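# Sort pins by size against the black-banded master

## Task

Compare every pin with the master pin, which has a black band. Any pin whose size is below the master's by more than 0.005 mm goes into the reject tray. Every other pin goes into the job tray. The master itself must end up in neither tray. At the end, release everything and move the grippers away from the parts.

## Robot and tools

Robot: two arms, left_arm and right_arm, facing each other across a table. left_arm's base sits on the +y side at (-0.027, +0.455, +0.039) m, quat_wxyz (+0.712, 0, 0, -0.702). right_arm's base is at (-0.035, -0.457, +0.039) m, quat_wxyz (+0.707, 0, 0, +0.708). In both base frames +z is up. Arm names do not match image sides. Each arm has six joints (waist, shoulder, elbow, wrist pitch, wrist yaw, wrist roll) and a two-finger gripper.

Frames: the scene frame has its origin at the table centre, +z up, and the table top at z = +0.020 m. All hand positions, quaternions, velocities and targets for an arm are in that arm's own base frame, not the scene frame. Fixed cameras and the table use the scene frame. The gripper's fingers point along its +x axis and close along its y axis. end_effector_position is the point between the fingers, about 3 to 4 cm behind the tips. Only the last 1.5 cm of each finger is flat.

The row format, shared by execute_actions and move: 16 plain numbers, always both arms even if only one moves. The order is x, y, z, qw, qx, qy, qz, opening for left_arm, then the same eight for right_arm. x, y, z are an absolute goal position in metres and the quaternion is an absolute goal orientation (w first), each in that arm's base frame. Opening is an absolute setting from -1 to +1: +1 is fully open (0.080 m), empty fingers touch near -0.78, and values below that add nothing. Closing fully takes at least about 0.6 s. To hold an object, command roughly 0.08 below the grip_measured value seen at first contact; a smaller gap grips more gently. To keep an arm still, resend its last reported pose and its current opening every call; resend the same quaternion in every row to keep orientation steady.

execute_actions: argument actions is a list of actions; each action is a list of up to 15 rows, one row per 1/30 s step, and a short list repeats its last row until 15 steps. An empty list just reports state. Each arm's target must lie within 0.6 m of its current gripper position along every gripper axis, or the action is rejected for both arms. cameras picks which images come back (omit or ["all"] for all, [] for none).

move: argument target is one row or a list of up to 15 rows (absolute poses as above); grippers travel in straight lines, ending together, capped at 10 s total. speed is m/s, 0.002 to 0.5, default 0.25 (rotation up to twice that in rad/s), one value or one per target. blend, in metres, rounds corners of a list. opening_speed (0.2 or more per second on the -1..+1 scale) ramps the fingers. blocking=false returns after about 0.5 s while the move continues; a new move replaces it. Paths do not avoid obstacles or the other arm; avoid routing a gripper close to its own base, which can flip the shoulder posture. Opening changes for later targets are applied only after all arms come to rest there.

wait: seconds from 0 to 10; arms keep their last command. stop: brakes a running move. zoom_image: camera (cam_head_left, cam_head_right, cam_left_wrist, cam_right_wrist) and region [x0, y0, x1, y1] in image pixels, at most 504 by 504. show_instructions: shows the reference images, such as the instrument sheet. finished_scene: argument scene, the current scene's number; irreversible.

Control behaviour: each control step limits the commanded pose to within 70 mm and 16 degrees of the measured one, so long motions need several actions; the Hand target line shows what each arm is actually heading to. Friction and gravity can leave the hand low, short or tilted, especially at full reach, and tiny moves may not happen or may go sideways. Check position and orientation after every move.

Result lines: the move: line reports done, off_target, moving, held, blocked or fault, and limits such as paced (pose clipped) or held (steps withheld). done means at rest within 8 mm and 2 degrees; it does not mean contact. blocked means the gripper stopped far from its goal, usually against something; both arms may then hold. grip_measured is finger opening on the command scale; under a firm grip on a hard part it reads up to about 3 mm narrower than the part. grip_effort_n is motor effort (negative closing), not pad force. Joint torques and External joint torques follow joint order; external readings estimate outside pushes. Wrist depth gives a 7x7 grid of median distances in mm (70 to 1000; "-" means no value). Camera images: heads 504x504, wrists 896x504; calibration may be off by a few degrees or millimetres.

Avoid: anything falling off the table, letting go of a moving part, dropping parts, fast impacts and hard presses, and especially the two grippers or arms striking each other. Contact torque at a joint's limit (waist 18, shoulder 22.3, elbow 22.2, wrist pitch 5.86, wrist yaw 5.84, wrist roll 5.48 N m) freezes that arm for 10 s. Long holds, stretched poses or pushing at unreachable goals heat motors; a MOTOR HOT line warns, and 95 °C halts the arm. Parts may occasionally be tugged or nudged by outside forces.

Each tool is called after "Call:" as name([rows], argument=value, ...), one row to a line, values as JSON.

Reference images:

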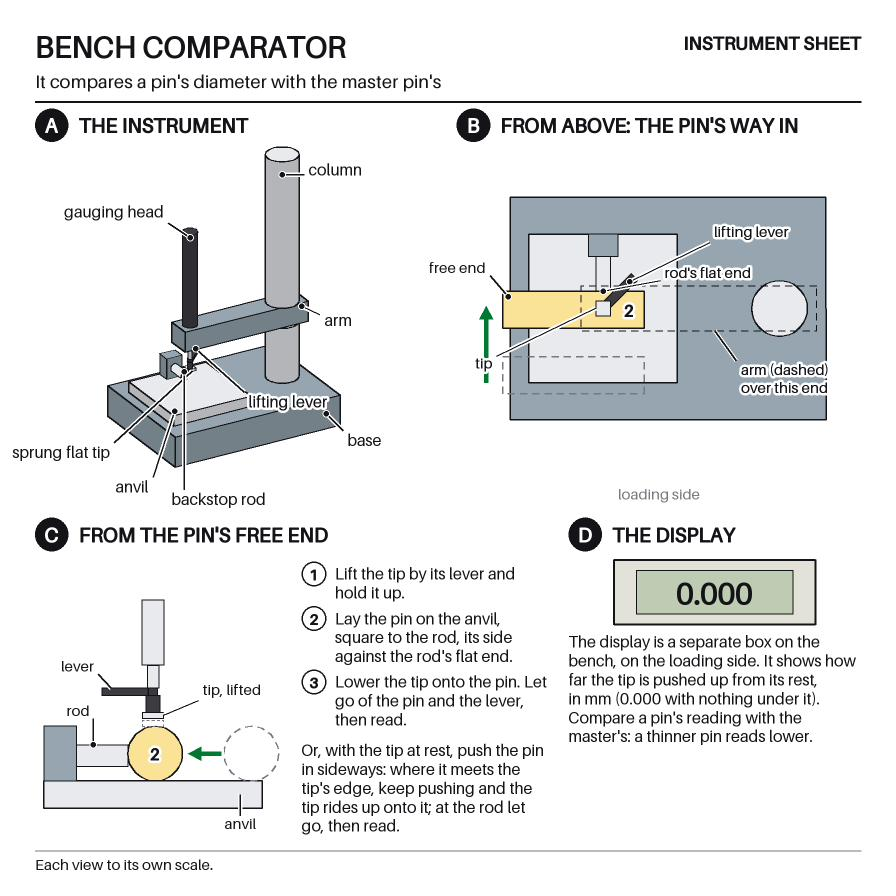

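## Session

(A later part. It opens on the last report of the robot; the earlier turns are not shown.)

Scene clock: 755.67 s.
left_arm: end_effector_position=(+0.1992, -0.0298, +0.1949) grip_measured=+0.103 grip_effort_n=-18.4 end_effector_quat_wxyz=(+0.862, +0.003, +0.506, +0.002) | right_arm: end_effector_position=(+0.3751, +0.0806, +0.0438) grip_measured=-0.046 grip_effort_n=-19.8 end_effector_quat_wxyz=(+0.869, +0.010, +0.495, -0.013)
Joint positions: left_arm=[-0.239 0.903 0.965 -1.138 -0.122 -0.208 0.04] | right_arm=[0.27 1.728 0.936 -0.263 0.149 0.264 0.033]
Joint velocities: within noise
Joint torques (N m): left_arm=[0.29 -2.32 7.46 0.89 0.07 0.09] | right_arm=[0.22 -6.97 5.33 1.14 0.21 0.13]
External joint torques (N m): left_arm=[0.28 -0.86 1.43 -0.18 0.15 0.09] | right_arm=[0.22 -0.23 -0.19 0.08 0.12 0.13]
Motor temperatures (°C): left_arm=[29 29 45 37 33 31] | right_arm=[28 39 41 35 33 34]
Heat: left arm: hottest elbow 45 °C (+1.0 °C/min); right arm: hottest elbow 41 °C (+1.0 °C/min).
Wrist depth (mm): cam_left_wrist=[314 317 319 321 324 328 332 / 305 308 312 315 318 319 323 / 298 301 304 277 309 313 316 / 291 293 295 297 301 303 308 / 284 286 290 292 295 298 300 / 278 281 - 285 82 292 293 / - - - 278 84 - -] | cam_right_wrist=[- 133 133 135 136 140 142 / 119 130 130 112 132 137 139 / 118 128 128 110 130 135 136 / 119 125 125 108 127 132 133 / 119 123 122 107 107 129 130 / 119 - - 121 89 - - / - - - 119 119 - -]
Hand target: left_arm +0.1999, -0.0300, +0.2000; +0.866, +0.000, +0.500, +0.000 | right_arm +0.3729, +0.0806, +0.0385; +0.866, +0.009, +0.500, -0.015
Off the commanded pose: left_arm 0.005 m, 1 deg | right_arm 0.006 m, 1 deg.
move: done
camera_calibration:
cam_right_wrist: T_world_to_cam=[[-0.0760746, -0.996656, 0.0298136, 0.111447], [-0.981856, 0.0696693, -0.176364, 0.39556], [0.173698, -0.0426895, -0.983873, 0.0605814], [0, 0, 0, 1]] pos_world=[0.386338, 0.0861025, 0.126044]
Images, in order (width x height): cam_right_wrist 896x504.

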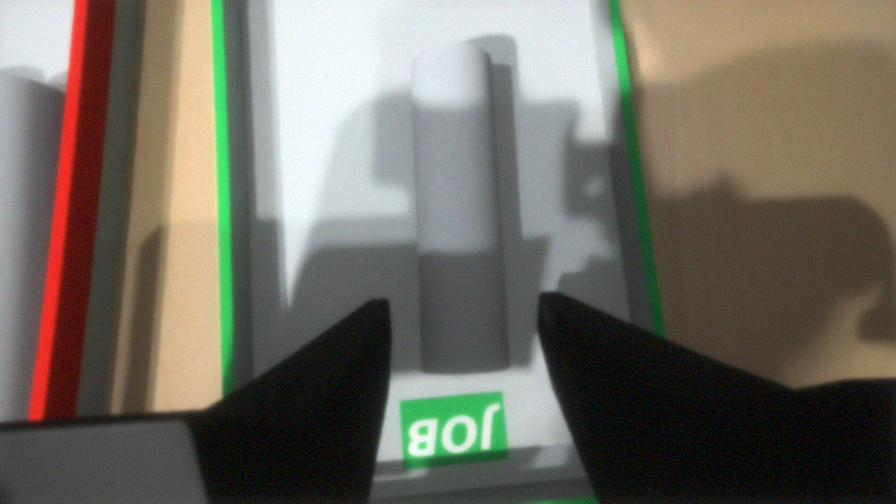

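Call:
move([
  [0.20, -0.03, 0.20, 0.866, 0, 0.5, 0, 0.1, 0.3710, 0.0805, 0.0345, 0.8659, 0.0087, 0.4999, -0.0151, -0.05],
  [0.20, -0.03, 0.20, 0.866, 0, 0.5, 0, 0.1, 0.3710, 0.0805, 0.0345, 0.8659, 0.0087, 0.4999, -0.0151, -0.6],
], speed=0.04, opening_speed=0.5, cameras=["cam_right_wrist"])

Call:
move([
  [0.20, -0.03, 0.20, 0.866, 0, 0.5, 0, 0.1, 0.3690, 0.0805, 0.10, 0.866, 0, 0.5, 0, -0.6],
  [0.20, -0.03, 0.20, 0.866, 0, 0.5, 0, 0.1, 0.3720, 0.280, 0.10, 0.866, 0, 0.5, 0, -0.6],
  [0.20, -0.03, 0.20, 0.866, 0, 0.5, 0, 0.1, 0.3720, 0.280, 0.060, 0.866, 0, 0.5, 0, -0.6],
], speed=[0.12,0.2,0.1], blend=[0.01,0.01,0], cameras=["cam_right_wrist"])

Scene clock: 762.37 s.
left_arm: end_effector_position=(+0.1992, -0.0298, +0.1949) grip_measured=+0.103 grip_effort_n=-18.4 end_effector_quat_wxyz=(+0.862, +0.003, +0.506, +0.002) | right_arm: end_effector_position=(+0.3734, +0.0806, +0.0401) grip_measured=-0.407 grip_effort_n=-83.5 end_effector_quat_wxyz=(+0.869, +0.010, +0.494, -0.013)
Joint positions: left_arm=[-0.239 0.903 0.965 -1.138 -0.122 -0.208 0.04] | right_arm=[0.272 1.73 0.921 -0.244 0.15 0.266 0.017]
Joint velocities: within noise
Joint torques (N m): left_arm=[0.29 -2.31 7.46 0.89 0.07 0.1] | right_arm=[0.2 -6.88 5.26 1.15 0.18 0.13]
External joint torques (N m): left_arm=[0.3 -0.86 1.41 -0.19 0.15 0.1] | right_arm=[0.13 -0.07 -0.38 0.03 0.1 0.13]
Motor temperatures (°C): left_arm=[29 29 45 37 33 31] | right_arm=[28 39 41 35 33 34]
Heat: left arm: hottest elbow 45 °C (+0.0 °C/min); right arm: hottest elbow 41 °C (+1.0 °C/min).
Wrist depth (mm): cam_left_wrist=[314 316 320 323 323 327 332 / 306 308 312 314 318 318 323 / 298 300 303 277 310 313 316 / 291 293 296 297 302 303 307 / 285 287 289 292 295 297 300 / 278 281 - 285 83 292 295 / - - - 278 84 - -] | cam_right_wrist=[- 130 130 131 132 137 139 / 119 127 127 109 129 134 136 / 119 124 124 107 127 131 133 / 119 123 122 105 124 129 130 / 119 120 119 101 94 125 127 / 118 118 - 118 - - - / - - - 116 79 - -]
Hand target: left_arm +0.1999, -0.0300, +0.2000; +0.866, +0.000, +0.500, +0.000 | right_arm +0.3710, +0.0805, +0.0346; +0.866, +0.009, +0.500, -0.015
Off the commanded pose: left_arm 0.005 m, 1 deg | right_arm 0.006 m, 1 deg.
move: done
camera_calibration:
cam_right_wrist: T_world_to_cam=[[-0.0762766, -0.996638, 0.0298938, 0.111551], [-0.981584, 0.0697905, -0.177828, 0.393196], [0.175144, -0.0429074, -0.983607, 0.0567264], [0, 0, 0, 1]] pos_world=[0.384529, 0.0861691, 0.122383]
Images, in order (width x height): cam_right_wrist 896x504.

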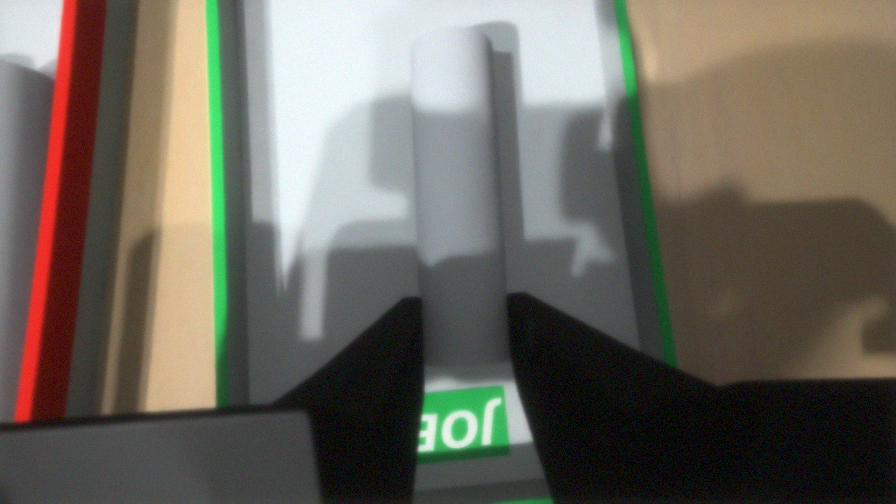

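Scene clock: 764.80 s.
left_arm: end_effector_position=(+0.1992, -0.0298, +0.1949) grip_measured=+0.103 grip_effort_n=-18.4 end_effector_quat_wxyz=(+0.862, +0.003, +0.506, +0.002) | right_arm: end_effector_position=(+0.3723, +0.2820, +0.0661) grip_measured=-0.597 grip_effort_n=-19.8 end_effector_quat_wxyz=(+0.868, +0.003, +0.497, +0.005)
Joint positions: left_arm=[-0.239 0.903 0.965 -1.138 -0.122 -0.208 0.04] | right_arm=[0.758 2.049 1.486 -0.597 0.347 0.682 0.008]
Joint velocities: within noise
Joint torques (N m): left_arm=[0.3 -2.32 7.47 0.89 0.07 0.09] | right_arm=[-0.13 -9.95 5.78 1 0.35 0.13]
External joint torques (N m): left_arm=[0.3 -0.88 1.46 -0.17 0.15 0.09] | right_arm=[-0.14 -0.64 -0.1 0.09 0.13 0.13]
Motor temperatures (°C): left_arm=[29 29 45 37 33 31] | right_arm=[28 39 41 35 33 34]
Heat: left arm: hottest elbow 45 °C (+0.0 °C/min); right arm: hottest elbow 41 °C (+1.0 °C/min).
Wrist depth (mm): cam_left_wrist=[314 317 321 322 323 328 332 / 307 309 312 315 317 319 322 / 298 301 303 277 309 313 317 / 291 293 296 297 301 303 308 / 284 287 290 292 294 297 301 / 278 280 - 284 83 291 293 / - - - 279 84 - -] | cam_right_wrist=[99 150 154 154 156 158 161 / 110 137 151 150 153 139 144 / 896 145 147 147 149 135 136 / 878 142 144 144 146 131 134 / 862 139 141 96 143 129 132 / 846 137 - 137 - - - / - - - 137 - - -]
Hand target: left_arm +0.1999, -0.0300, +0.2000; +0.866, +0.000, +0.500, +0.000 | right_arm +0.3719, +0.2800, +0.0601; +0.866, +0.000, +0.500, +0.000
Off the commanded pose: left_arm 0.005 m, 1 deg | right_arm 0.006 m, 1 deg.
move: done
camera_calibration:
cam_right_wrist: T_world_to_cam=[[-0.0374394, -0.998985, 0.0250637, 0.297881], [-0.984516, 0.0325758, -0.172242, 0.393887], [0.171251, -0.0311242, -0.984736, 0.0893853], [0, 0, 0, 1]] pos_world=[0.383633, 0.28753, 0.148399]
Images, in order (width x height): cam_right_wrist 896x504.

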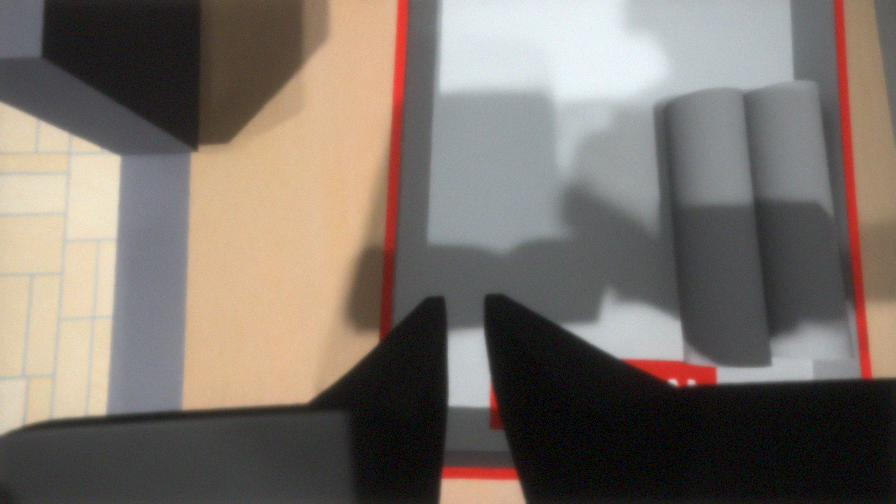

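Call:
move([
  [0.20, -0.03, 0.20, 0.866, 0, 0.5, 0, 0.1, 0.30, 0.10, 0.20, 0.866, 0, 0.5, 0, 0.0],
], speed=0.3)

Scene clock: 768.80 s.
left_arm: end_effector_position=(+0.1992, -0.0298, +0.1949) grip_measured=+0.103 grip_effort_n=-18.8 end_effector_quat_wxyz=(+0.862, +0.003, +0.506, +0.002) | right_arm: end_effector_position=(+0.2996, +0.1004, +0.1957) grip_measured=-0.004 grip_effort_n=14.7 end_effector_quat_wxyz=(+0.863, -0.002, +0.504, -0.002)
Joint positions: left_arm=[-0.239 0.903 0.965 -1.138 -0.122 -0.208 0.04] | right_arm=[0.422 1.363 1.223 -0.958 0.207 0.372 0.035]
Joint velocities: within noise
Joint torques (N m): left_arm=[0.29 -2.32 7.45 0.89 0.07 0.1] | right_arm=[-0.15 -6.62 7.63 0.83 0.03 -0.13]
External joint torques (N m): left_arm=[0.31 -0.87 1.45 -0.17 0.15 0.09] | right_arm=[-0.14 -1.86 1.34 -0.21 -0.1 -0.14]
Motor temperatures (°C): left_arm=[29 29 45 37 33 31] | right_arm=[28 40 41 35 33 34]
Heat: left arm: hottest elbow 45 °C (+0.0 °C/min); right arm: hottest elbow 41 °C (+2.0 °C/min).
Wrist depth (mm): cam_left_wrist=[314 316 320 323 323 328 332 / 305 309 312 314 318 319 322 / 298 301 303 276 309 313 317 / 290 293 296 297 302 303 308 / 284 286 290 292 296 297 299 / 278 282 - 285 82 292 294 / - - - 278 84 - -] | cam_right_wrist=[285 288 291 296 304 309 313 / 280 282 277 291 299 304 297 / 273 277 282 286 292 298 265 / 270 273 279 280 287 291 265 / 267 271 274 278 93 287 289 / 264 - - 273 82 - - / - - - 269 - - -]
Hand target: left_arm +0.1999, -0.0300, +0.2000; +0.866, +0.000, +0.500, +0.000 | right_arm +0.3000, +0.1000, +0.2000; +0.866, +0.000, +0.500, +0.000
Off the commanded pose: left_arm 0.005 m, 1 deg | right_arm 0.004 m, 1 deg.
move: done
camera_calibration:
cam_left_wrist: T_world_to_cam=[[-0.00949412, -0.999423, 0.0326178, -0.0279631], [-0.985105, 0.00374749, -0.171912, 0.262149], [0.17169, -0.0337641, -0.984572, 0.236487], [0, 0, 0, 1]] pos_world=[0.217376, -0.0209446, 0.278817]
cam_right_wrist: T_world_to_cam=[[-0.0442826, -0.998188, 0.0407483, 0.109396], [-0.987186, 0.0374624, -0.155114, 0.347461], [0.153306, -0.047095, -0.987056, 0.231167], [0, 0, 0, 1]] pos_world=[0.312413, 0.107068, 0.277613]

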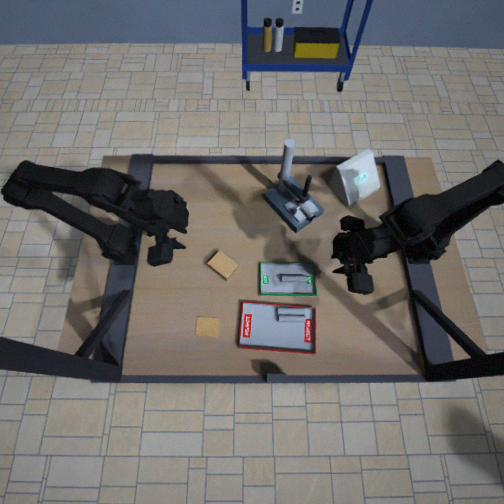

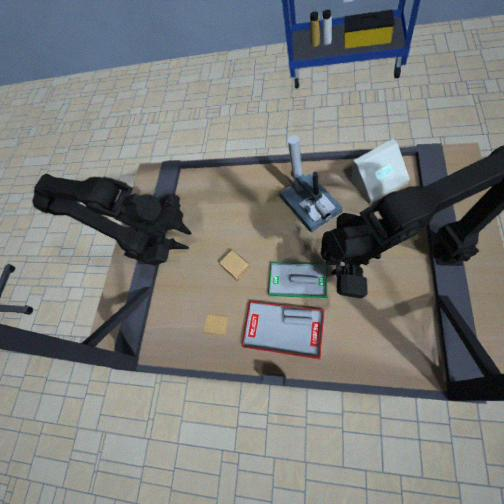

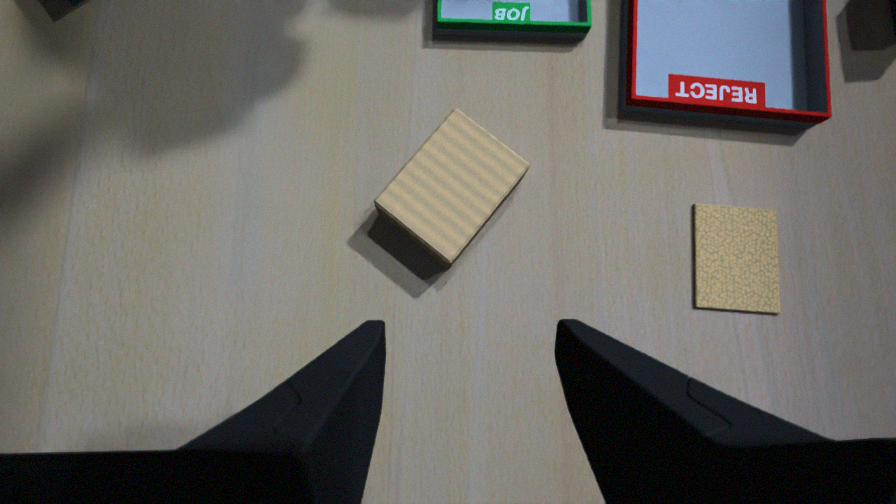

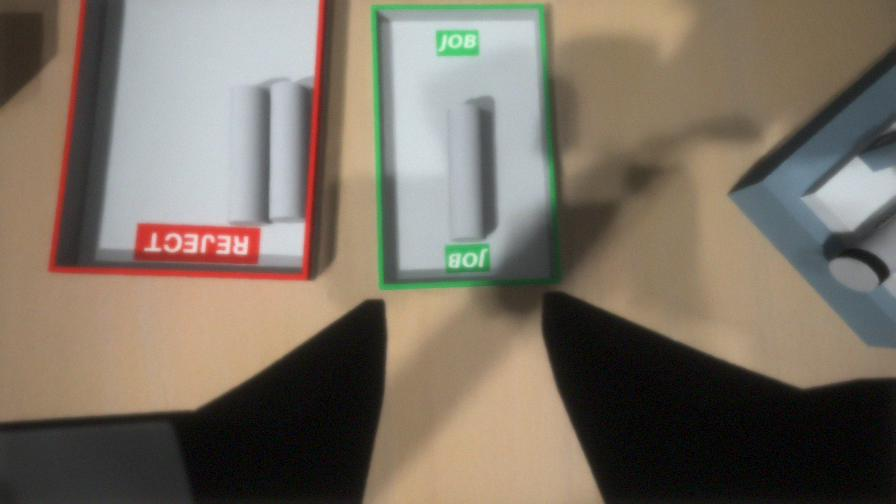

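Call:
move([
  [0.20, -0.03, 0.20, 0.866, 0, 0.5, 0, 0.1, 0.3710, 0.0805, 0.08, 0.8659, 0.0087, 0.4999, -0.0151, -0.05],
  [0.20, -0.03, 0.20, 0.866, 0, 0.5, 0, 0.1, 0.3710, 0.0805, 0.033, 0.8659, 0.0087, 0.4999, -0.0151, -0.05],
], speed=[0.2,0.08], blend=[0.01,0], cameras=["cam_right_wrist"])

Call:
move([
  [0.20, -0.03, 0.20, 0.866, 0, 0.5, 0, 0.1, 0.3700, 0.0805, 0.0300, 0.8659, 0.0087, 0.4999, -0.0151, -0.05],
], speed=0.03, cameras=[])

Scene clock: 777.57 s.
left_arm: end_effector_position=(+0.1992, -0.0298, +0.1949) grip_measured=+0.103 grip_effort_n=-18.4 end_effector_quat_wxyz=(+0.862, +0.003, +0.506, +0.002) | right_arm: end_effector_position=(+0.3729, +0.0817, +0.0382) grip_measured=-0.046 grip_effort_n=-19.3 end_effector_quat_wxyz=(+0.869, +0.011, +0.494, -0.015)
Joint positions: left_arm=[-0.239 0.903 0.965 -1.138 -0.122 -0.208 0.04] | right_arm=[0.277 1.734 0.917 -0.238 0.155 0.273 0.033]
Joint velocities: within noise
Joint torques (N m): left_arm=[0.29 -2.32 7.46 0.89 0.07 0.1] | right_arm=[-0.22 -6.96 5.3 1.12 0.01 -0.13]
External joint torques (N m): left_arm=[0.3 -0.81 1.32 -0.22 0.15 0.09] | right_arm=[-0.16 -0.2 -0.26 0.02 -0.09 -0.13]
Motor temperatures (°C): left_arm=[29 29 45 37 33 31] | right_arm=[28 40 42 35 33 34]
Heat: left arm: hottest elbow 45 °C (+0.0 °C/min); right arm: hottest elbow 42 °C (+2.0 °C/min).
Wrist depth (mm): cam_left_wrist=[315 317 320 322 325 328 332 / 307 308 312 314 318 319 322 / 298 301 304 276 309 313 316 / 290 292 296 296 303 303 308 / 284 286 290 291 296 297 300 / 277 280 - 284 83 292 293 / - - - 278 84 - -] | cam_right_wrist=[118 128 127 129 130 135 136 / 118 125 124 126 127 132 133 / 118 122 122 105 125 129 131 / 118 120 119 102 122 126 128 / 117 118 116 100 107 123 125 / 115 116 - 99 89 - - / - - - 113 114 - -]
Hand target: left_arm +0.1999, -0.0300, +0.2000; +0.866, +0.000, +0.500, +0.000 | right_arm +0.3710, +0.0805, +0.0331; +0.866, +0.009, +0.500, -0.015
Off the commanded pose: left_arm 0.005 m, 1 deg | right_arm 0.006 m, 1 deg.
move: done
camera_calibration:
cam_right_wrist: T_world_to_cam=[[-0.0799767, -0.996322, 0.0307664, 0.113914], [-0.981353, 0.0732879, -0.177694, 0.39185], [0.174786, -0.0444041, -0.983605, 0.055315], [0, 0, 0, 1]] pos_world=[0.383985, 0.087233, 0.120533]
Images, in order (width x height): cam_right_wrist 896x504.

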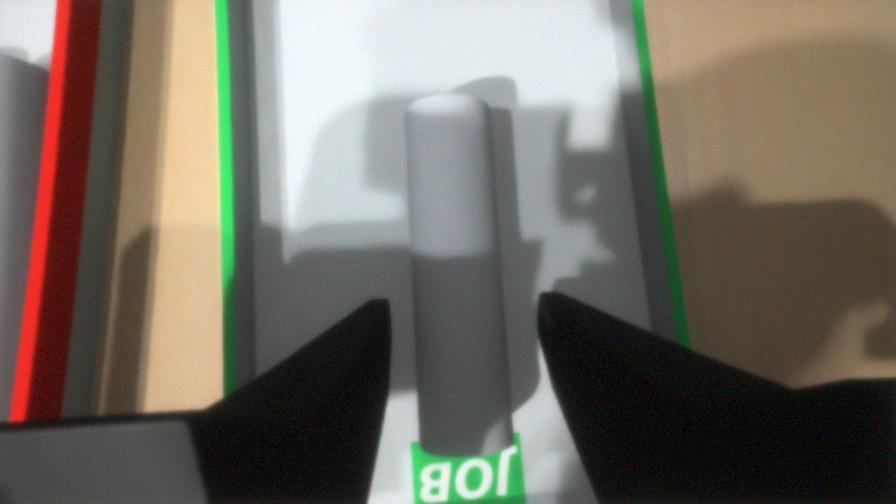

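Scene clock: 778.30 s.
left_arm: end_effector_position=(+0.1992, -0.0298, +0.1949) grip_measured=+0.103 grip_effort_n=-18.4 end_effector_quat_wxyz=(+0.862, +0.003, +0.506, +0.002) | right_arm: end_effector_position=(+0.3723, +0.0815, +0.0358) grip_measured=-0.046 grip_effort_n=-19.3 end_effector_quat_wxyz=(+0.869, +0.011, +0.494, -0.015)
Joint positions: left_arm=[-0.239 0.903 0.965 -1.138 -0.122 -0.208 0.04] | right_arm=[0.277 1.737 0.908 -0.225 0.155 0.273 0.033]
Joint velocities: within noise
Joint torques (N m): left_arm=[0.29 -2.32 7.47 0.89 0.07 0.09] | right_arm=[-0.15 -6.86 5.17 1.15 0.03 -0.1]
External joint torques (N m): left_arm=[0.3 -0.88 1.4 -0.2 0.16 0.09] | right_arm=[-0.16 -0.15 -0.3 0.07 -0.06 -0.1]
Motor temperatures (°C): left_arm=[29 29 45 37 33 31] | right_arm=[28 40 42 35 33 34]
Heat: left arm: hottest elbow 45 °C (+0.0 °C/min); right arm: hottest elbow 42 °C (+2.0 °C/min).
Wrist depth (mm): cam_left_wrist=[315 317 320 323 323 329 333 / 306 310 312 315 318 319 323 / 298 301 303 277 310 312 316 / 291 293 296 297 303 304 308 / 284 287 290 292 296 297 299 / 278 282 - 285 83 292 294 / - - - 278 84 - -] | cam_right_wrist=[119 125 125 127 128 132 134 / 119 122 122 122 125 129 131 / 118 120 120 103 122 126 128 / 112 117 117 100 120 124 125 / 115 115 114 98 107 119 122 / 113 114 - 96 96 - - / - - - 111 112 - -]
Hand target: left_arm +0.1999, -0.0300, +0.2000; +0.866, +0.000, +0.500, +0.000 | right_arm +0.3700, +0.0805, +0.0301; +0.866, +0.009, +0.500, -0.015
Off the commanded pose: left_arm 0.005 m, 1 deg | right_arm 0.006 m, 1 deg.
move: done
No camera images: "cameras" was empty.

Call:
move([
  [0.20, -0.03, 0.20, 0.866, 0, 0.5, 0, 0.1, 0.3545, 0.0815, 0.0310, 0.8659, 0.0087, 0.4999, -0.0151, -0.05],
], speed=0.05, cameras=["cam_right_wrist"])

Scene clock: 783.77 s.
left_arm: end_effector_position=(+0.1992, -0.0298, +0.1949) grip_measured=+0.103 grip_effort_n=-18.4 end_effector_quat_wxyz=(+0.862, +0.003, +0.506, +0.002) | right_arm: end_effector_position=(+0.3568, +0.0815, +0.0300) grip_measured=-0.046 grip_effort_n=-19.3 end_effector_quat_wxyz=(+0.865, +0.008, +0.501, -0.015)
Joint positions: left_arm=[-0.239 0.903 0.965 -1.138 -0.122 -0.208 0.04] | right_arm=[0.29 1.706 0.853 -0.22 0.159 0.282 0.033]
Joint velocities: within noise
Joint torques (N m): left_arm=[0.29 -2.32 7.47 0.89 0.07 0.09] | right_arm=[0.22 -8.96 4.89 0.97 0.21 0.12]
External joint torques (N m): left_arm=[0.29 -0.84 1.41 -0.18 0.16 0.09] | right_arm=[0.26 -2.48 -0.55 -0.1 0.11 0.12]
Motor temperatures (°C): left_arm=[29 29 45 37 33 31] | right_arm=[28 41 41 35 33 34]
Heat: left arm: hottest elbow 45 °C (+0.0 °C/min); right arm: hottest shoulder 41 °C (+1.0 °C/min).
Wrist depth (mm): cam_left_wrist=[314 317 319 322 323 328 332 / 306 308 312 314 318 319 323 / 297 301 303 276 310 314 317 / 291 293 296 297 302 304 308 / 284 287 289 292 295 297 300 / 277 281 - 284 82 292 294 / - - - 279 84 - -] | cam_right_wrist=[118 118 118 104 122 126 128 / 116 116 116 97 119 123 125 / - 114 114 98 117 121 122 / - 112 112 95 114 118 120 / 110 110 109 93 107 113 118 / 108 109 - 109 88 - - / - - - 107 107 - -]
Hand target: left_arm +0.1999, -0.0300, +0.2000; +0.866, +0.000, +0.500, +0.000 | right_arm +0.3546, +0.0815, +0.0310; +0.866, +0.009, +0.500, -0.015
Off the commanded pose: left_arm 0.005 m, 1 deg | right_arm 0.003 m, 0 deg.
move: done
camera_calibration:
cam_right_wrist: T_world_to_cam=[[-0.0762536, -0.996457, 0.0354726, 0.111216], [-0.984264, 0.0695378, -0.162444, 0.375559], [0.159402, -0.0473014, -0.98608, 0.0557968], [0, 0, 0, 1]] pos_world=[0.369236, 0.0873454, 0.112082]
Images, in order (width x height): cam_right_wrist 896x504.

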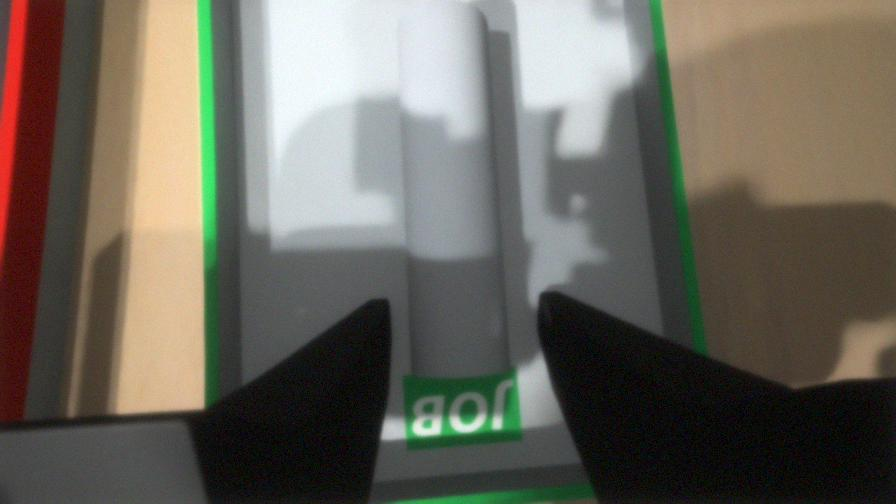

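Call:
move([
  [0.20, -0.03, 0.20, 0.866, 0, 0.5, 0, 0.1, 0.3555, 0.0815, 0.0400, 0.8659, 0.0087, 0.4999, -0.0151, -0.05],
], speed=0.05, cameras=["cam_right_wrist"])

Scene clock: 788.20 s.
left_arm: end_effector_position=(+0.1992, -0.0298, +0.1949) grip_measured=+0.103 grip_effort_n=-18.4 end_effector_quat_wxyz=(+0.862, +0.003, +0.506, +0.002) | right_arm: end_effector_position=(+0.3519, +0.0800, +0.0327) grip_measured=-0.046 grip_effort_n=-19.3 end_effector_quat_wxyz=(+0.861, +0.006, +0.509, -0.016)
Joint positions: left_arm=[-0.239 0.903 0.965 -1.138 -0.122 -0.208 0.04] | right_arm=[0.29 1.689 0.855 -0.258 0.159 0.283 0.033]
Joint velocities: within noise
Joint torques (N m): left_arm=[0.29 -2.32 7.46 0.89 0.07 0.1] | right_arm=[0.15 -9.06 6.89 0.84 0.19 0.09]
External joint torques (N m): left_arm=[0.29 -0.85 1.43 -0.18 0.15 0.1] | right_arm=[0.14 -2.74 1.45 -0.2 0.09 0.09]
Motor temperatures (°C): left_arm=[29 29 45 37 33 31] | right_arm=[28 41 41 35 33 34]
Heat: left arm: hottest elbow 45 °C (+0.0 °C/min); right arm: hottest shoulder 41 °C (+1.0 °C/min).
Wrist depth (mm): cam_left_wrist=[314 316 319 322 325 328 332 / 305 308 310 314 317 319 324 / 299 301 303 277 310 312 316 / 291 293 296 297 303 303 308 / 284 287 290 291 296 298 299 / 278 280 - 285 83 291 294 / - - - 278 84 - -] | cam_right_wrist=[118 119 119 105 123 127 130 / 117 117 117 99 121 126 127 / 115 115 116 99 119 123 125 / - 113 114 97 117 121 123 / 112 112 111 96 107 116 121 / 110 111 - 112 96 - - / - - - 111 101 - -]
Hand target: left_arm +0.1999, -0.0300, +0.2000; +0.866, +0.000, +0.500, +0.000 | right_arm +0.3554, +0.0814, +0.0399; +0.866, +0.009, +0.500, -0.015
Off the commanded pose: left_arm 0.005 m, 1 deg | right_arm 0.008 m, 1 deg.
move: done
camera_calibration:
cam_right_wrist: T_world_to_cam=[[-0.0758916, -0.996233, 0.0419659, 0.108909], [-0.986995, 0.0690735, -0.145151, 0.371646], [0.141705, -0.0524359, -0.988519, 0.0659003], [0, 0, 0, 1]] pos_world=[0.365739, 0.0862838, 0.114518]
Images, in order (width x height): cam_right_wrist 896x504.

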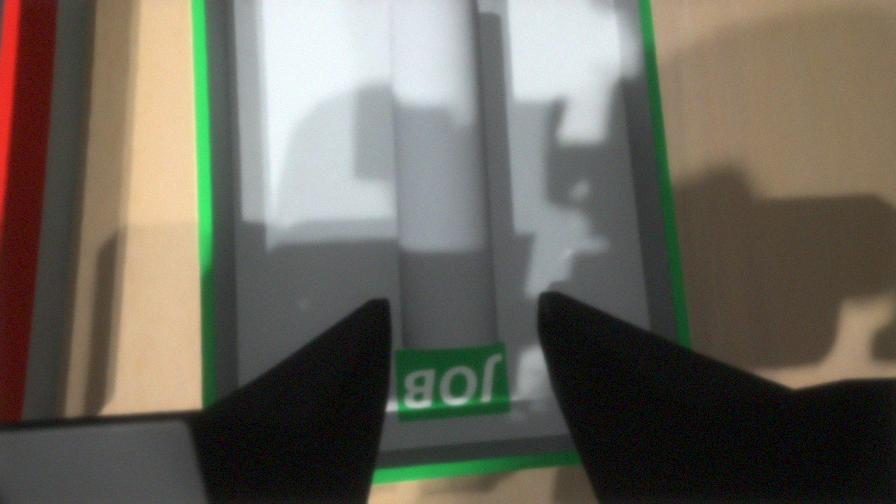

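Call:
move([
  [0.20, -0.03, 0.20, 0.866, 0, 0.5, 0, 0.1, 0.3585, 0.0845, 0.0420, 0.8659, 0.0087, 0.4999, -0.0151, -0.05],
  [0.20, -0.03, 0.20, 0.866, 0, 0.5, 0, 0.1, 0.3585, 0.0845, 0.0350, 0.8659, 0.0087, 0.4999, -0.0151, -0.05],
], speed=0.05, cameras=["cam_right_wrist"])

Scene clock: 792.07 s.
left_arm: end_effector_position=(+0.1992, -0.0298, +0.1949) grip_measured=+0.103 grip_effort_n=-18.4 end_effector_quat_wxyz=(+0.862, +0.003, +0.506, +0.002) | right_arm: end_effector_position=(+0.3594, +0.0842, +0.0388) grip_measured=-0.046 grip_effort_n=-19.8 end_effector_quat_wxyz=(+0.868, +0.010, +0.497, -0.013)
Joint positions: left_arm=[-0.239 0.903 0.965 -1.138 -0.122 -0.208 0.04] | right_arm=[0.296 1.692 0.873 -0.244 0.161 0.287 0.033]
Joint velocities: within noise
Joint torques (N m): left_arm=[0.29 -2.31 7.47 0.89 0.07 0.1] | right_arm=[0.21 -6.52 5.72 1.13 0.22 0.13]
External joint torques (N m): left_arm=[0.29 -0.84 1.4 -0.19 0.15 0.09] | right_arm=[0.21 -0.14 0.29 0.08 0.12 0.13]
Motor temperatures (°C): left_arm=[29 29 45 37 33 31] | right_arm=[28 41 40 35 33 34]
Heat: left arm: hottest elbow 45 °C (+0.0 °C/min); right arm: hottest shoulder 41 °C (+1.0 °C/min).
Wrist depth (mm): cam_left_wrist=[314 317 319 323 324 329 333 / 306 310 311 315 317 320 323 / 298 301 303 276 309 313 317 / 291 293 295 295 302 303 308 / 285 286 290 292 295 297 300 / 278 280 - 285 82 291 293 / - - - 278 84 - -] | cam_right_wrist=[110 129 128 130 131 136 137 / 115 126 125 108 129 133 134 / 116 124 123 106 126 130 132 / 116 121 121 105 123 127 129 / 116 119 116 102 107 123 126 / 116 117 - 116 89 - - / - - - 115 107 - -]
Hand target: left_arm +0.1999, -0.0300, +0.2000; +0.866, +0.000, +0.500, +0.000 | right_arm +0.3585, +0.0845, +0.0350; +0.866, +0.009, +0.500, -0.015
Off the commanded pose: left_arm 0.005 m, 1 deg | right_arm 0.004 m, 0 deg.
move: done
camera_calibration:
cam_right_wrist: T_world_to_cam=[[-0.0758955, -0.996629, 0.0311447, 0.113894], [-0.982552, 0.0694316, -0.17254, 0.379086], [0.169796, -0.0436963, -0.98451, 0.060065], [0, 0, 0, 1]] pos_world=[0.370917, 0.0898139, 0.120995]
Images, in order (width x height): cam_right_wrist 896x504.

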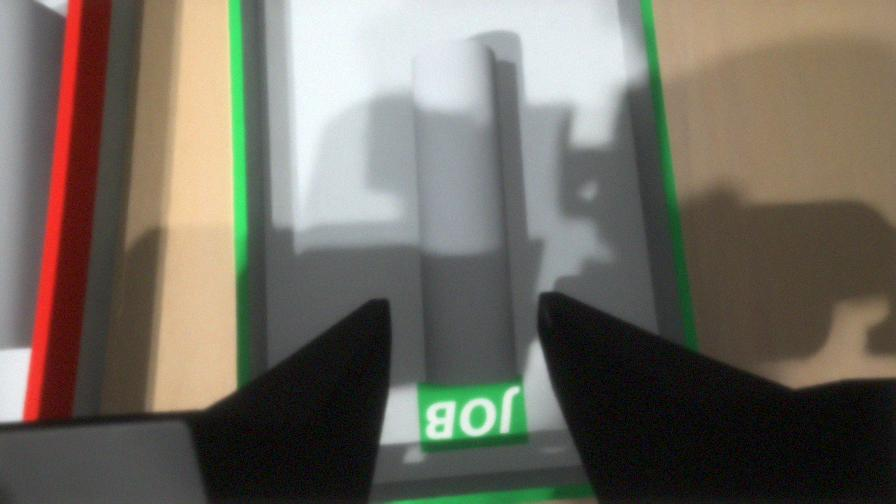

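Call:
move(target=[0.20, -0.03, 0.20, 0.866, 0, 0.5, 0, 0.1, 0.3580, 0.0830, 0.0325, 0.8659, 0.0087, 0.4999, -0.0151, -0.05], speed=0.05, cameras=["cam_right_wrist"])

Scene clock: 804.43 s.
left_arm: end_effector_position=(+0.1992, -0.0298, +0.1949) grip_measured=+0.103 grip_effort_n=-18.4 end_effector_quat_wxyz=(+0.862, +0.003, +0.506, +0.002) | right_arm: end_effector_position=(+0.3602, +0.0844, +0.0379) grip_measured=-0.046 grip_effort_n=-18.8 end_effector_quat_wxyz=(+0.869, +0.010, +0.494, -0.013)
Joint positions: left_arm=[-0.239 0.903 0.965 -1.138 -0.122 -0.208 0.04] | right_arm=[0.296 1.694 0.869 -0.232 0.161 0.288 0.033]
Joint velocities: within noise
Joint torques (N m): left_arm=[0.29 -2.31 7.47 0.89 0.07 0.09] | right_arm=[-0.14 -6.56 5.18 1.15 0.14 -0.01]
External joint torques (N m): left_arm=[0.28 -0.84 1.41 -0.19 0.16 0.09] | right_arm=[-0.12 -0.04 -0.4 0.04 0.04 -0.01]
Motor temperatures (°C): left_arm=[29 29 45 37 33 31] | right_arm=[28 41 39 35 33 34]
Heat: left arm: hottest elbow 45 °C (+0.0 °C/min); right arm: hottest shoulder 41 °C (+2.0 °C/min).
Wrist depth (mm): cam_left_wrist=[313 316 319 322 324 327 332 / 305 308 312 315 318 319 323 / 298 300 304 276 310 313 317 / 291 294 297 297 302 303 308 / 284 286 289 291 295 296 300 / 277 281 - 284 83 291 293 / - - - 278 84 - -] | cam_right_wrist=[109 129 128 129 131 135 136 / 115 126 125 107 128 132 134 / 115 123 122 106 125 129 131 / 115 121 120 104 122 127 128 / 115 118 116 101 107 121 125 / 115 117 - 115 89 - - / - - - 114 109 - -]
Hand target: left_arm +0.1999, -0.0300, +0.2000; +0.866, +0.000, +0.500, +0.000 | right_arm +0.3578, +0.0829, +0.0324; +0.866, +0.009, +0.500, -0.015
Off the commanded pose: left_arm 0.005 m, 1 deg | right_arm 0.006 m, 1 deg.
move: done
camera_calibration:
cam_right_wrist: T_world_to_cam=[[-0.0763766, -0.996657, 0.0290113, 0.114471], [-0.981635, 0.0700604, -0.17744, 0.379478], [0.174815, -0.0420307, -0.983704, 0.0570915], [0, 0, 0, 1]] pos_world=[0.371271, 0.0899017, 0.120175]
Images, in order (width x height): cam_right_wrist 896x504.

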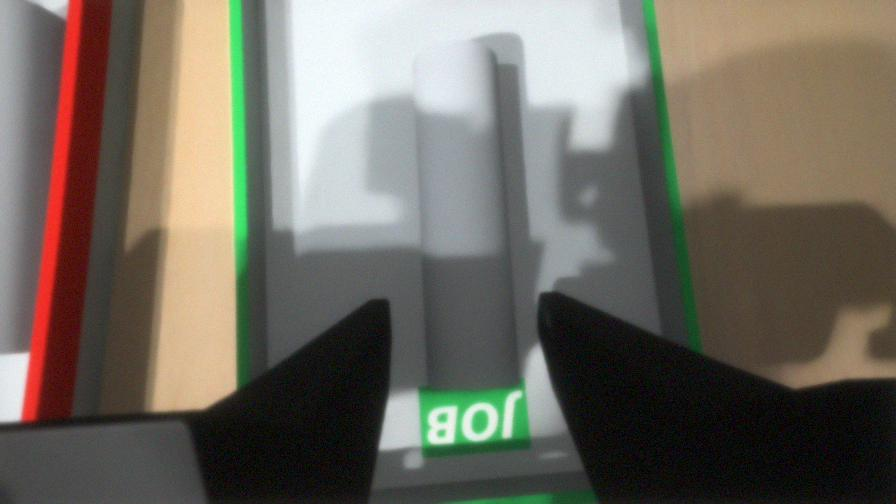

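Call:
move([
  [0.20, -0.03, 0.20, 0.866, 0, 0.5, 0, 0.1, 0.3575, 0.0822, 0.0295, 0.8659, 0.0087, 0.4999, -0.0151, -0.05],
], speed=0.05, cameras=["cam_right_wrist"])

Call:
move(target=[0.20, -0.03, 0.20, 0.866, 0, 0.5, 0, 0.1, 0.3575, 0.0822, 0.0295, 0.8659, 0.0087, 0.4999, -0.0151, -0.6], opening_speed=0.5, cameras=["cam_right_wrist"])

Scene clock: 809.27 s.
left_arm: end_effector_position=(+0.1992, -0.0298, +0.1949) grip_measured=+0.103 grip_effort_n=-18.4 end_effector_quat_wxyz=(+0.862, +0.003, +0.506, +0.002) | right_arm: end_effector_position=(+0.3596, +0.0838, +0.0349) grip_measured=-0.046 grip_effort_n=-19.3 end_effector_quat_wxyz=(+0.869, +0.011, +0.494, -0.013)
Joint positions: left_arm=[-0.239 0.903 0.965 -1.138 -0.122 -0.208 0.04] | right_arm=[0.294 1.699 0.86 -0.218 0.161 0.288 0.033]
Joint velocities: within noise
Joint torques (N m): left_arm=[0.29 -2.32 7.47 0.89 0.07 0.1] | right_arm=[-0.22 -6.54 5.13 1.13 0.1 -0.07]
External joint torques (N m): left_arm=[0.28 -0.85 1.38 -0.2 0.15 0.1] | right_arm=[-0.24 -0.15 -0.3 0.05 0 -0.07]
Motor temperatures (°C): left_arm=[29 29 45 37 33 31] | right_arm=[28 41 39 35 33 34]
Heat: left arm: hottest elbow 45 °C (+0.0 °C/min); right arm: hottest shoulder 41 °C (+2.0 °C/min).
Wrist depth (mm): cam_left_wrist=[314 317 319 323 324 328 332 / 306 308 312 315 317 320 323 / 299 300 304 277 309 314 316 / 291 293 296 296 301 304 307 / 284 287 290 292 295 298 300 / 277 281 - 284 82 292 293 / - - - 279 84 - -] | cam_right_wrist=[117 125 125 126 127 132 134 / 116 123 122 104 125 129 131 / 116 120 119 102 122 126 128 / 116 118 117 100 119 123 125 / 115 115 114 98 107 118 122 / 113 114 - 113 96 - - / - - - 111 112 - -]
Hand target: left_arm +0.1999, -0.0300, +0.2000; +0.866, +0.000, +0.500, +0.000 | right_arm +0.3574, +0.0822, +0.0295; +0.866, +0.009, +0.500, -0.015
Off the commanded pose: left_arm 0.005 m, 1 deg | right_arm 0.006 m, 1 deg.
move: done
camera_calibration:
cam_right_wrist: T_world_to_cam=[[-0.0775277, -0.996572, 0.0288726, 0.114326], [-0.981489, 0.0712034, -0.177791, 0.378327], [0.175125, -0.0421219, -0.983645, 0.0541165], [0, 0, 0, 1]] pos_world=[0.37071, 0.0892755, 0.117194]
Images, in order (width x height): cam_right_wrist 896x504.

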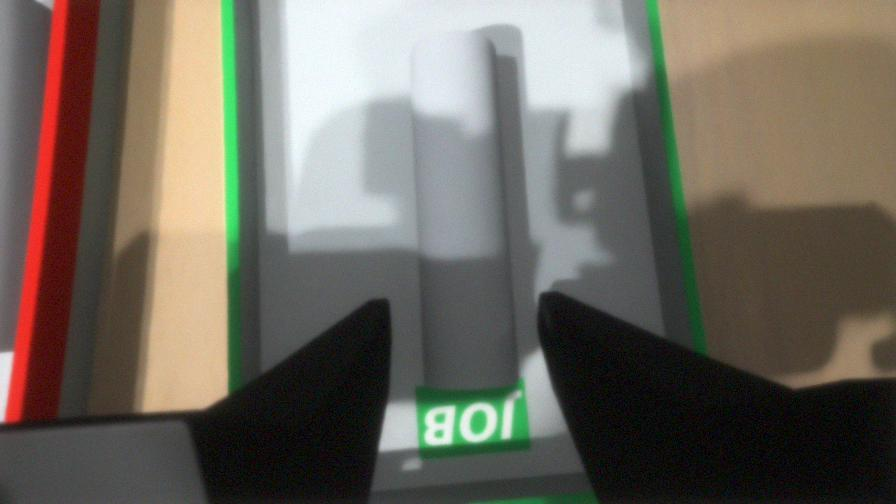

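Scene clock: 810.57 s.
left_arm: end_effector_position=(+0.1992, -0.0298, +0.1949) grip_measured=+0.103 grip_effort_n=-18.4 end_effector_quat_wxyz=(+0.862, +0.003, +0.506, +0.002) | right_arm: end_effector_position=(+0.3597, +0.0837, +0.0349) grip_measured=-0.389 grip_effort_n=-83.5 end_effector_quat_wxyz=(+0.869, +0.011, +0.494, -0.014)
Joint positions: left_arm=[-0.239 0.903 0.965 -1.138 -0.122 -0.208 0.04] | right_arm=[0.294 1.699 0.86 -0.217 0.161 0.288 0.018]
Joint velocities: within noise
Joint torques (N m): left_arm=[0.29 -2.32 7.46 0.89 0.07 0.09] | right_arm=[-0.19 -6.54 5.15 1.14 0.1 -0.07]
External joint torques (N m): left_arm=[0.29 -0.87 1.43 -0.19 0.16 0.09] | right_arm=[-0.17 -0.11 -0.29 0.06 0.01 -0.07]
Motor temperatures (°C): left_arm=[29 29 45 37 33 31] | right_arm=[28 41 39 35 33 34]
Heat: left arm: hottest elbow 45 °C (+0.0 °C/min); right arm: hottest shoulder 41 °C (+2.0 °C/min).
Wrist depth (mm): cam_left_wrist=[314 316 320 323 324 327 332 / 305 308 311 315 318 318 322 / 298 300 304 277 309 313 315 / 291 294 296 296 302 304 308 / 284 287 290 292 296 297 300 / 277 282 - 284 82 291 293 / - - - 278 84 - -] | cam_right_wrist=[117 126 125 126 128 132 134 / 116 123 122 104 125 129 131 / 116 120 120 102 122 126 128 / 116 118 117 100 120 123 125 / 115 116 115 97 117 118 122 / 113 114 - 113 86 - - / - - - 112 - - -]
Hand target: left_arm +0.1999, -0.0300, +0.2000; +0.866, +0.000, +0.500, +0.000 | right_arm +0.3575, +0.0822, +0.0296; +0.866, +0.009, +0.500, -0.015
Off the commanded pose: left_arm 0.005 m, 1 deg | right_arm 0.006 m, 1 deg.
move: done
camera_calibration:
cam_right_wrist: T_world_to_cam=[[-0.0779184, -0.996546, 0.028734, 0.11436], [-0.981397, 0.0715975, -0.178141, 0.378388], [0.175468, -0.0420799, -0.983585, 0.054005], [0, 0, 0, 1]] pos_world=[0.370783, 0.0891458, 0.117239]
Images, in order (width x height): cam_right_wrist 896x504.

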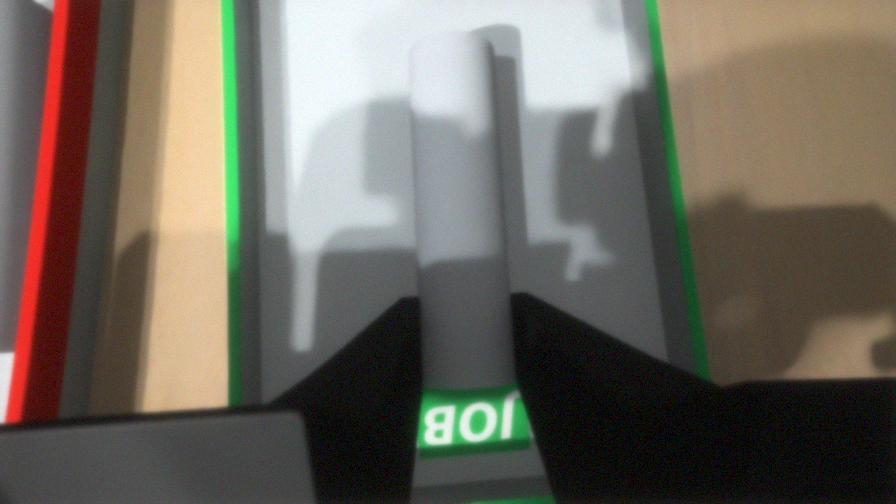

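Call:
move(target=[0.20, -0.03, 0.20, 0.866, 0, 0.5, 0, 0.1, 0.3600, 0.0840, 0.100, 0.866, 0, 0.5, 0, -0.6], speed=0.1, cameras=["cam_right_wrist"])

Scene clock: 818.03 s.
left_arm: end_effector_position=(+0.1992, -0.0298, +0.1949) grip_measured=+0.103 grip_effort_n=-18.4 end_effector_quat_wxyz=(+0.862, +0.003, +0.506, +0.002) | right_arm: end_effector_position=(+0.3546, +0.0832, +0.0878) grip_measured=-0.389 grip_effort_n=-83.5 end_effector_quat_wxyz=(+0.857, -0.004, +0.515, -0.003)
Joint positions: left_arm=[-0.239 0.903 0.965 -1.138 -0.122 -0.208 0.04] | right_arm=[0.29 1.604 1.014 -0.512 0.143 0.254 0.018]
Joint velocities: within noise
Joint torques (N m): left_arm=[0.29 -2.32 7.46 0.89 0.07 0.09] | right_arm=[-0.22 -9.61 8.3 1 0.06 -0.13]
External joint torques (N m): left_arm=[0.29 -0.87 1.4 -0.2 0.15 0.09] | right_arm=[-0.21 -3.37 2.27 -0.04 -0.03 -0.13]
Motor temperatures (°C): left_arm=[29 29 45 37 33 31] | right_arm=[28 41 39 36 33 34]
Heat: left arm: hottest elbow 45 °C (+0.0 °C/min); right arm: hottest shoulder 41 °C (+2.0 °C/min).
Wrist depth (mm): cam_left_wrist=[313 317 321 322 325 328 331 / 306 308 311 315 318 320 323 / 298 302 304 277 309 313 316 / 291 292 296 296 302 304 308 / 284 286 289 292 295 297 299 / 278 281 - 284 83 291 294 / - - - 279 84 - -] | cam_right_wrist=[168 169 173 175 178 184 186 / 147 158 171 104 176 181 184 / 145 158 169 102 173 179 181 / 143 162 167 100 171 176 179 / 159 163 164 97 104 174 177 / 158 159 - 163 86 - - / - - - 164 - - -]
Hand target: left_arm +0.1999, -0.0300, +0.2000; +0.866, +0.000, +0.500, +0.000 | right_arm +0.3598, +0.0839, +0.0999; +0.866, +0.000, +0.500, +0.000
Off the commanded pose: left_arm 0.005 m, 1 deg | right_arm 0.013 m, 2 deg.
move: off_target (right_arm)
camera_calibration:
cam_right_wrist: T_world_to_cam=[[-0.0426939, -0.998013, 0.0463284, 0.0980181], [-0.990738, 0.0363088, -0.130843, 0.384879], [0.128901, -0.0514855, -0.99032, 0.124736], [0, 0, 0, 1]] pos_world=[0.36942, 0.090271, 0.169346]
Images, in order (width x height): cam_right_wrist 896x504.

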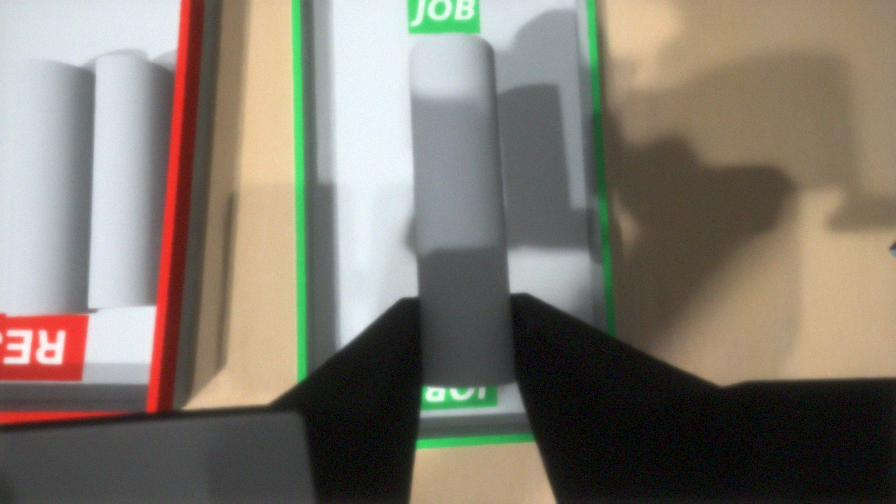

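Call:
move([
  [0.20, -0.03, 0.20, 0.866, 0, 0.5, 0, 0.1, 0.3730, 0.2780, 0.105, 0.866, 0, 0.5, 0, -0.6],
  [0.20, -0.03, 0.20, 0.866, 0, 0.5, 0, 0.1, 0.3730, 0.2780, 0.062, 0.866, 0, 0.5, 0, -0.6],
], speed=0.12, cameras=["cam_right_wrist"])

Scene clock: 823.40 s.
left_arm: end_effector_position=(+0.1992, -0.0298, +0.1949) grip_measured=+0.103 grip_effort_n=-18.4 end_effector_quat_wxyz=(+0.862, +0.003, +0.506, +0.002) | right_arm: end_effector_position=(+0.3713, +0.2783, +0.0609) grip_measured=-0.389 grip_effort_n=-83.5 end_effector_quat_wxyz=(+0.864, -0.002, +0.504, +0.002)
Joint positions: left_arm=[-0.239 0.903 0.965 -1.138 -0.122 -0.208 0.04] | right_arm=[0.752 2.054 1.48 -0.603 0.341 0.677 0.018]
Joint velocities: within noise
Joint torques (N m): left_arm=[0.29 -2.32 7.46 0.89 0.07 0.09] | right_arm=[-0.06 -11.13 6.44 1.11 0.48 0.12]
External joint torques (N m): left_arm=[0.3 -0.85 1.38 -0.2 0.15 0.09] | right_arm=[0 -1.72 0.53 0.19 0.26 0.12]
Motor temperatures (°C): left_arm=[29 29 45 37 33 31] | right_arm=[28 43 40 36 33 34]
Heat: left arm: hottest elbow 45 °C (+0.0 °C/min); right arm: hottest shoulder 43 °C (+4.0 °C/min).
Wrist depth (mm): cam_left_wrist=[314 317 320 321 326 327 332 / 306 309 311 315 318 318 324 / 298 301 304 277 310 313 315 / 290 293 296 296 303 303 308 / 285 286 290 292 295 296 300 / 278 281 - 285 82 291 293 / - - - 278 84 - -] | cam_right_wrist=[109 142 144 144 147 151 152 / 115 139 141 104 145 132 134 / 135 136 139 102 142 128 128 / 133 134 136 100 139 124 127 / 131 132 134 97 94 122 126 / - 130 - 131 86 - - / - - - 131 - - -]
Hand target: left_arm +0.1999, -0.0300, +0.2000; +0.866, +0.000, +0.500, +0.000 | right_arm +0.3729, +0.2780, +0.0620; +0.866, +0.000, +0.500, +0.000
Off the commanded pose: left_arm 0.005 m, 1 deg | right_arm 0.002 m, 1 deg.
move: done
camera_calibration:
cam_right_wrist: T_world_to_cam=[[-0.0365058, -0.998673, 0.0363223, 0.293136], [-0.987217, 0.0303967, -0.156453, 0.392763], [0.155142, -0.0415695, -0.987017, 0.093369], [0, 0, 0, 1]] pos_world=[0.383958, 0.28469, 0.142958]
Images, in order (width x height): cam_right_wrist 896x504.

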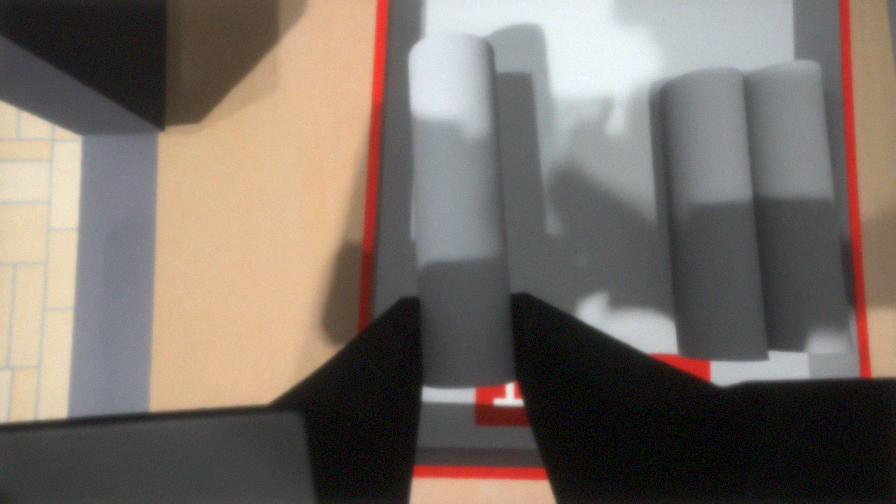

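Call:
move([
  [0.20, -0.03, 0.20, 0.866, 0, 0.5, 0, 0.1, 0.3750, 0.2690, 0.058, 0.866, 0, 0.5, 0, -0.6],
  [0.20, -0.03, 0.20, 0.866, 0, 0.5, 0, 0.1, 0.3750, 0.2690, 0.036, 0.866, 0, 0.5, 0, -0.6],
], speed=0.05, cameras=["cam_right_wrist"])

Scene clock: 828.93 s.
left_arm: end_effector_position=(+0.1992, -0.0298, +0.1949) grip_measured=+0.103 grip_effort_n=-18.4 end_effector_quat_wxyz=(+0.862, +0.003, +0.506, +0.002) | right_arm: end_effector_position=(+0.3754, +0.2702, +0.0410) grip_measured=-0.389 grip_effort_n=-83.5 end_effector_quat_wxyz=(+0.868, +0.004, +0.497, +0.001)
Joint positions: left_arm=[-0.239 0.903 0.965 -1.138 -0.122 -0.208 0.04] | right_arm=[0.732 2.065 1.404 -0.495 0.34 0.664 0.018]
Joint velocities: within noise
Joint torques (N m): left_arm=[0.29 -2.32 7.47 0.89 0.07 0.1] | right_arm=[-0.06 -9.99 5.72 1.1 0.26 -0.12]
External joint torques (N m): left_arm=[0.28 -0.82 1.37 -0.2 0.16 0.1] | right_arm=[0.05 -0.65 -0.06 0.16 0.04 -0.13]
Motor temperatures (°C): left_arm=[29 29 45 37 33 31] | right_arm=[28 43 40 36 33 34]
Heat: left arm: hottest elbow 45 °C (+0.0 °C/min); right arm: hottest shoulder 43 °C (+3.0 °C/min).
Wrist depth (mm): cam_left_wrist=[313 317 320 322 326 329 332 / 305 308 312 315 318 318 324 / 298 300 303 276 310 313 316 / 291 294 296 296 302 305 307 / 284 286 290 292 294 298 300 / 277 281 - 284 83 292 293 / - - - 278 84 - -] | cam_right_wrist=[123 125 126 126 128 130 115 / 121 122 123 104 126 108 110 / 118 120 120 101 123 111 107 / 116 117 118 100 120 111 104 / 114 115 115 97 118 113 102 / 112 113 - 113 86 - - / - - - 112 - - -]
Hand target: left_arm +0.1999, -0.0300, +0.2000; +0.866, +0.000, +0.500, +0.000 | right_arm +0.3749, +0.2690, +0.0361; +0.866, +0.000, +0.500, +0.000
Off the commanded pose: left_arm 0.005 m, 1 deg | right_arm 0.005 m, 1 deg.
move: done
camera_calibration:
cam_right_wrist: T_world_to_cam=[[-0.0449062, -0.998639, 0.0265369, 0.289506], [-0.984509, 0.0397329, -0.170772, 0.39103], [0.169485, -0.0337945, -0.984953, 0.0651477], [0, 0, 0, 1]] pos_world=[0.386931, 0.275777, 0.123262]
Images, in order (width x height): cam_right_wrist 896x504.

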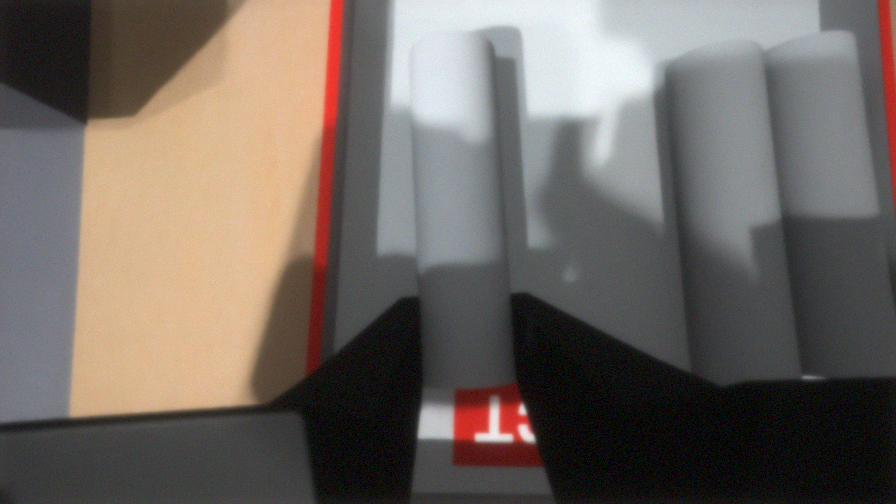

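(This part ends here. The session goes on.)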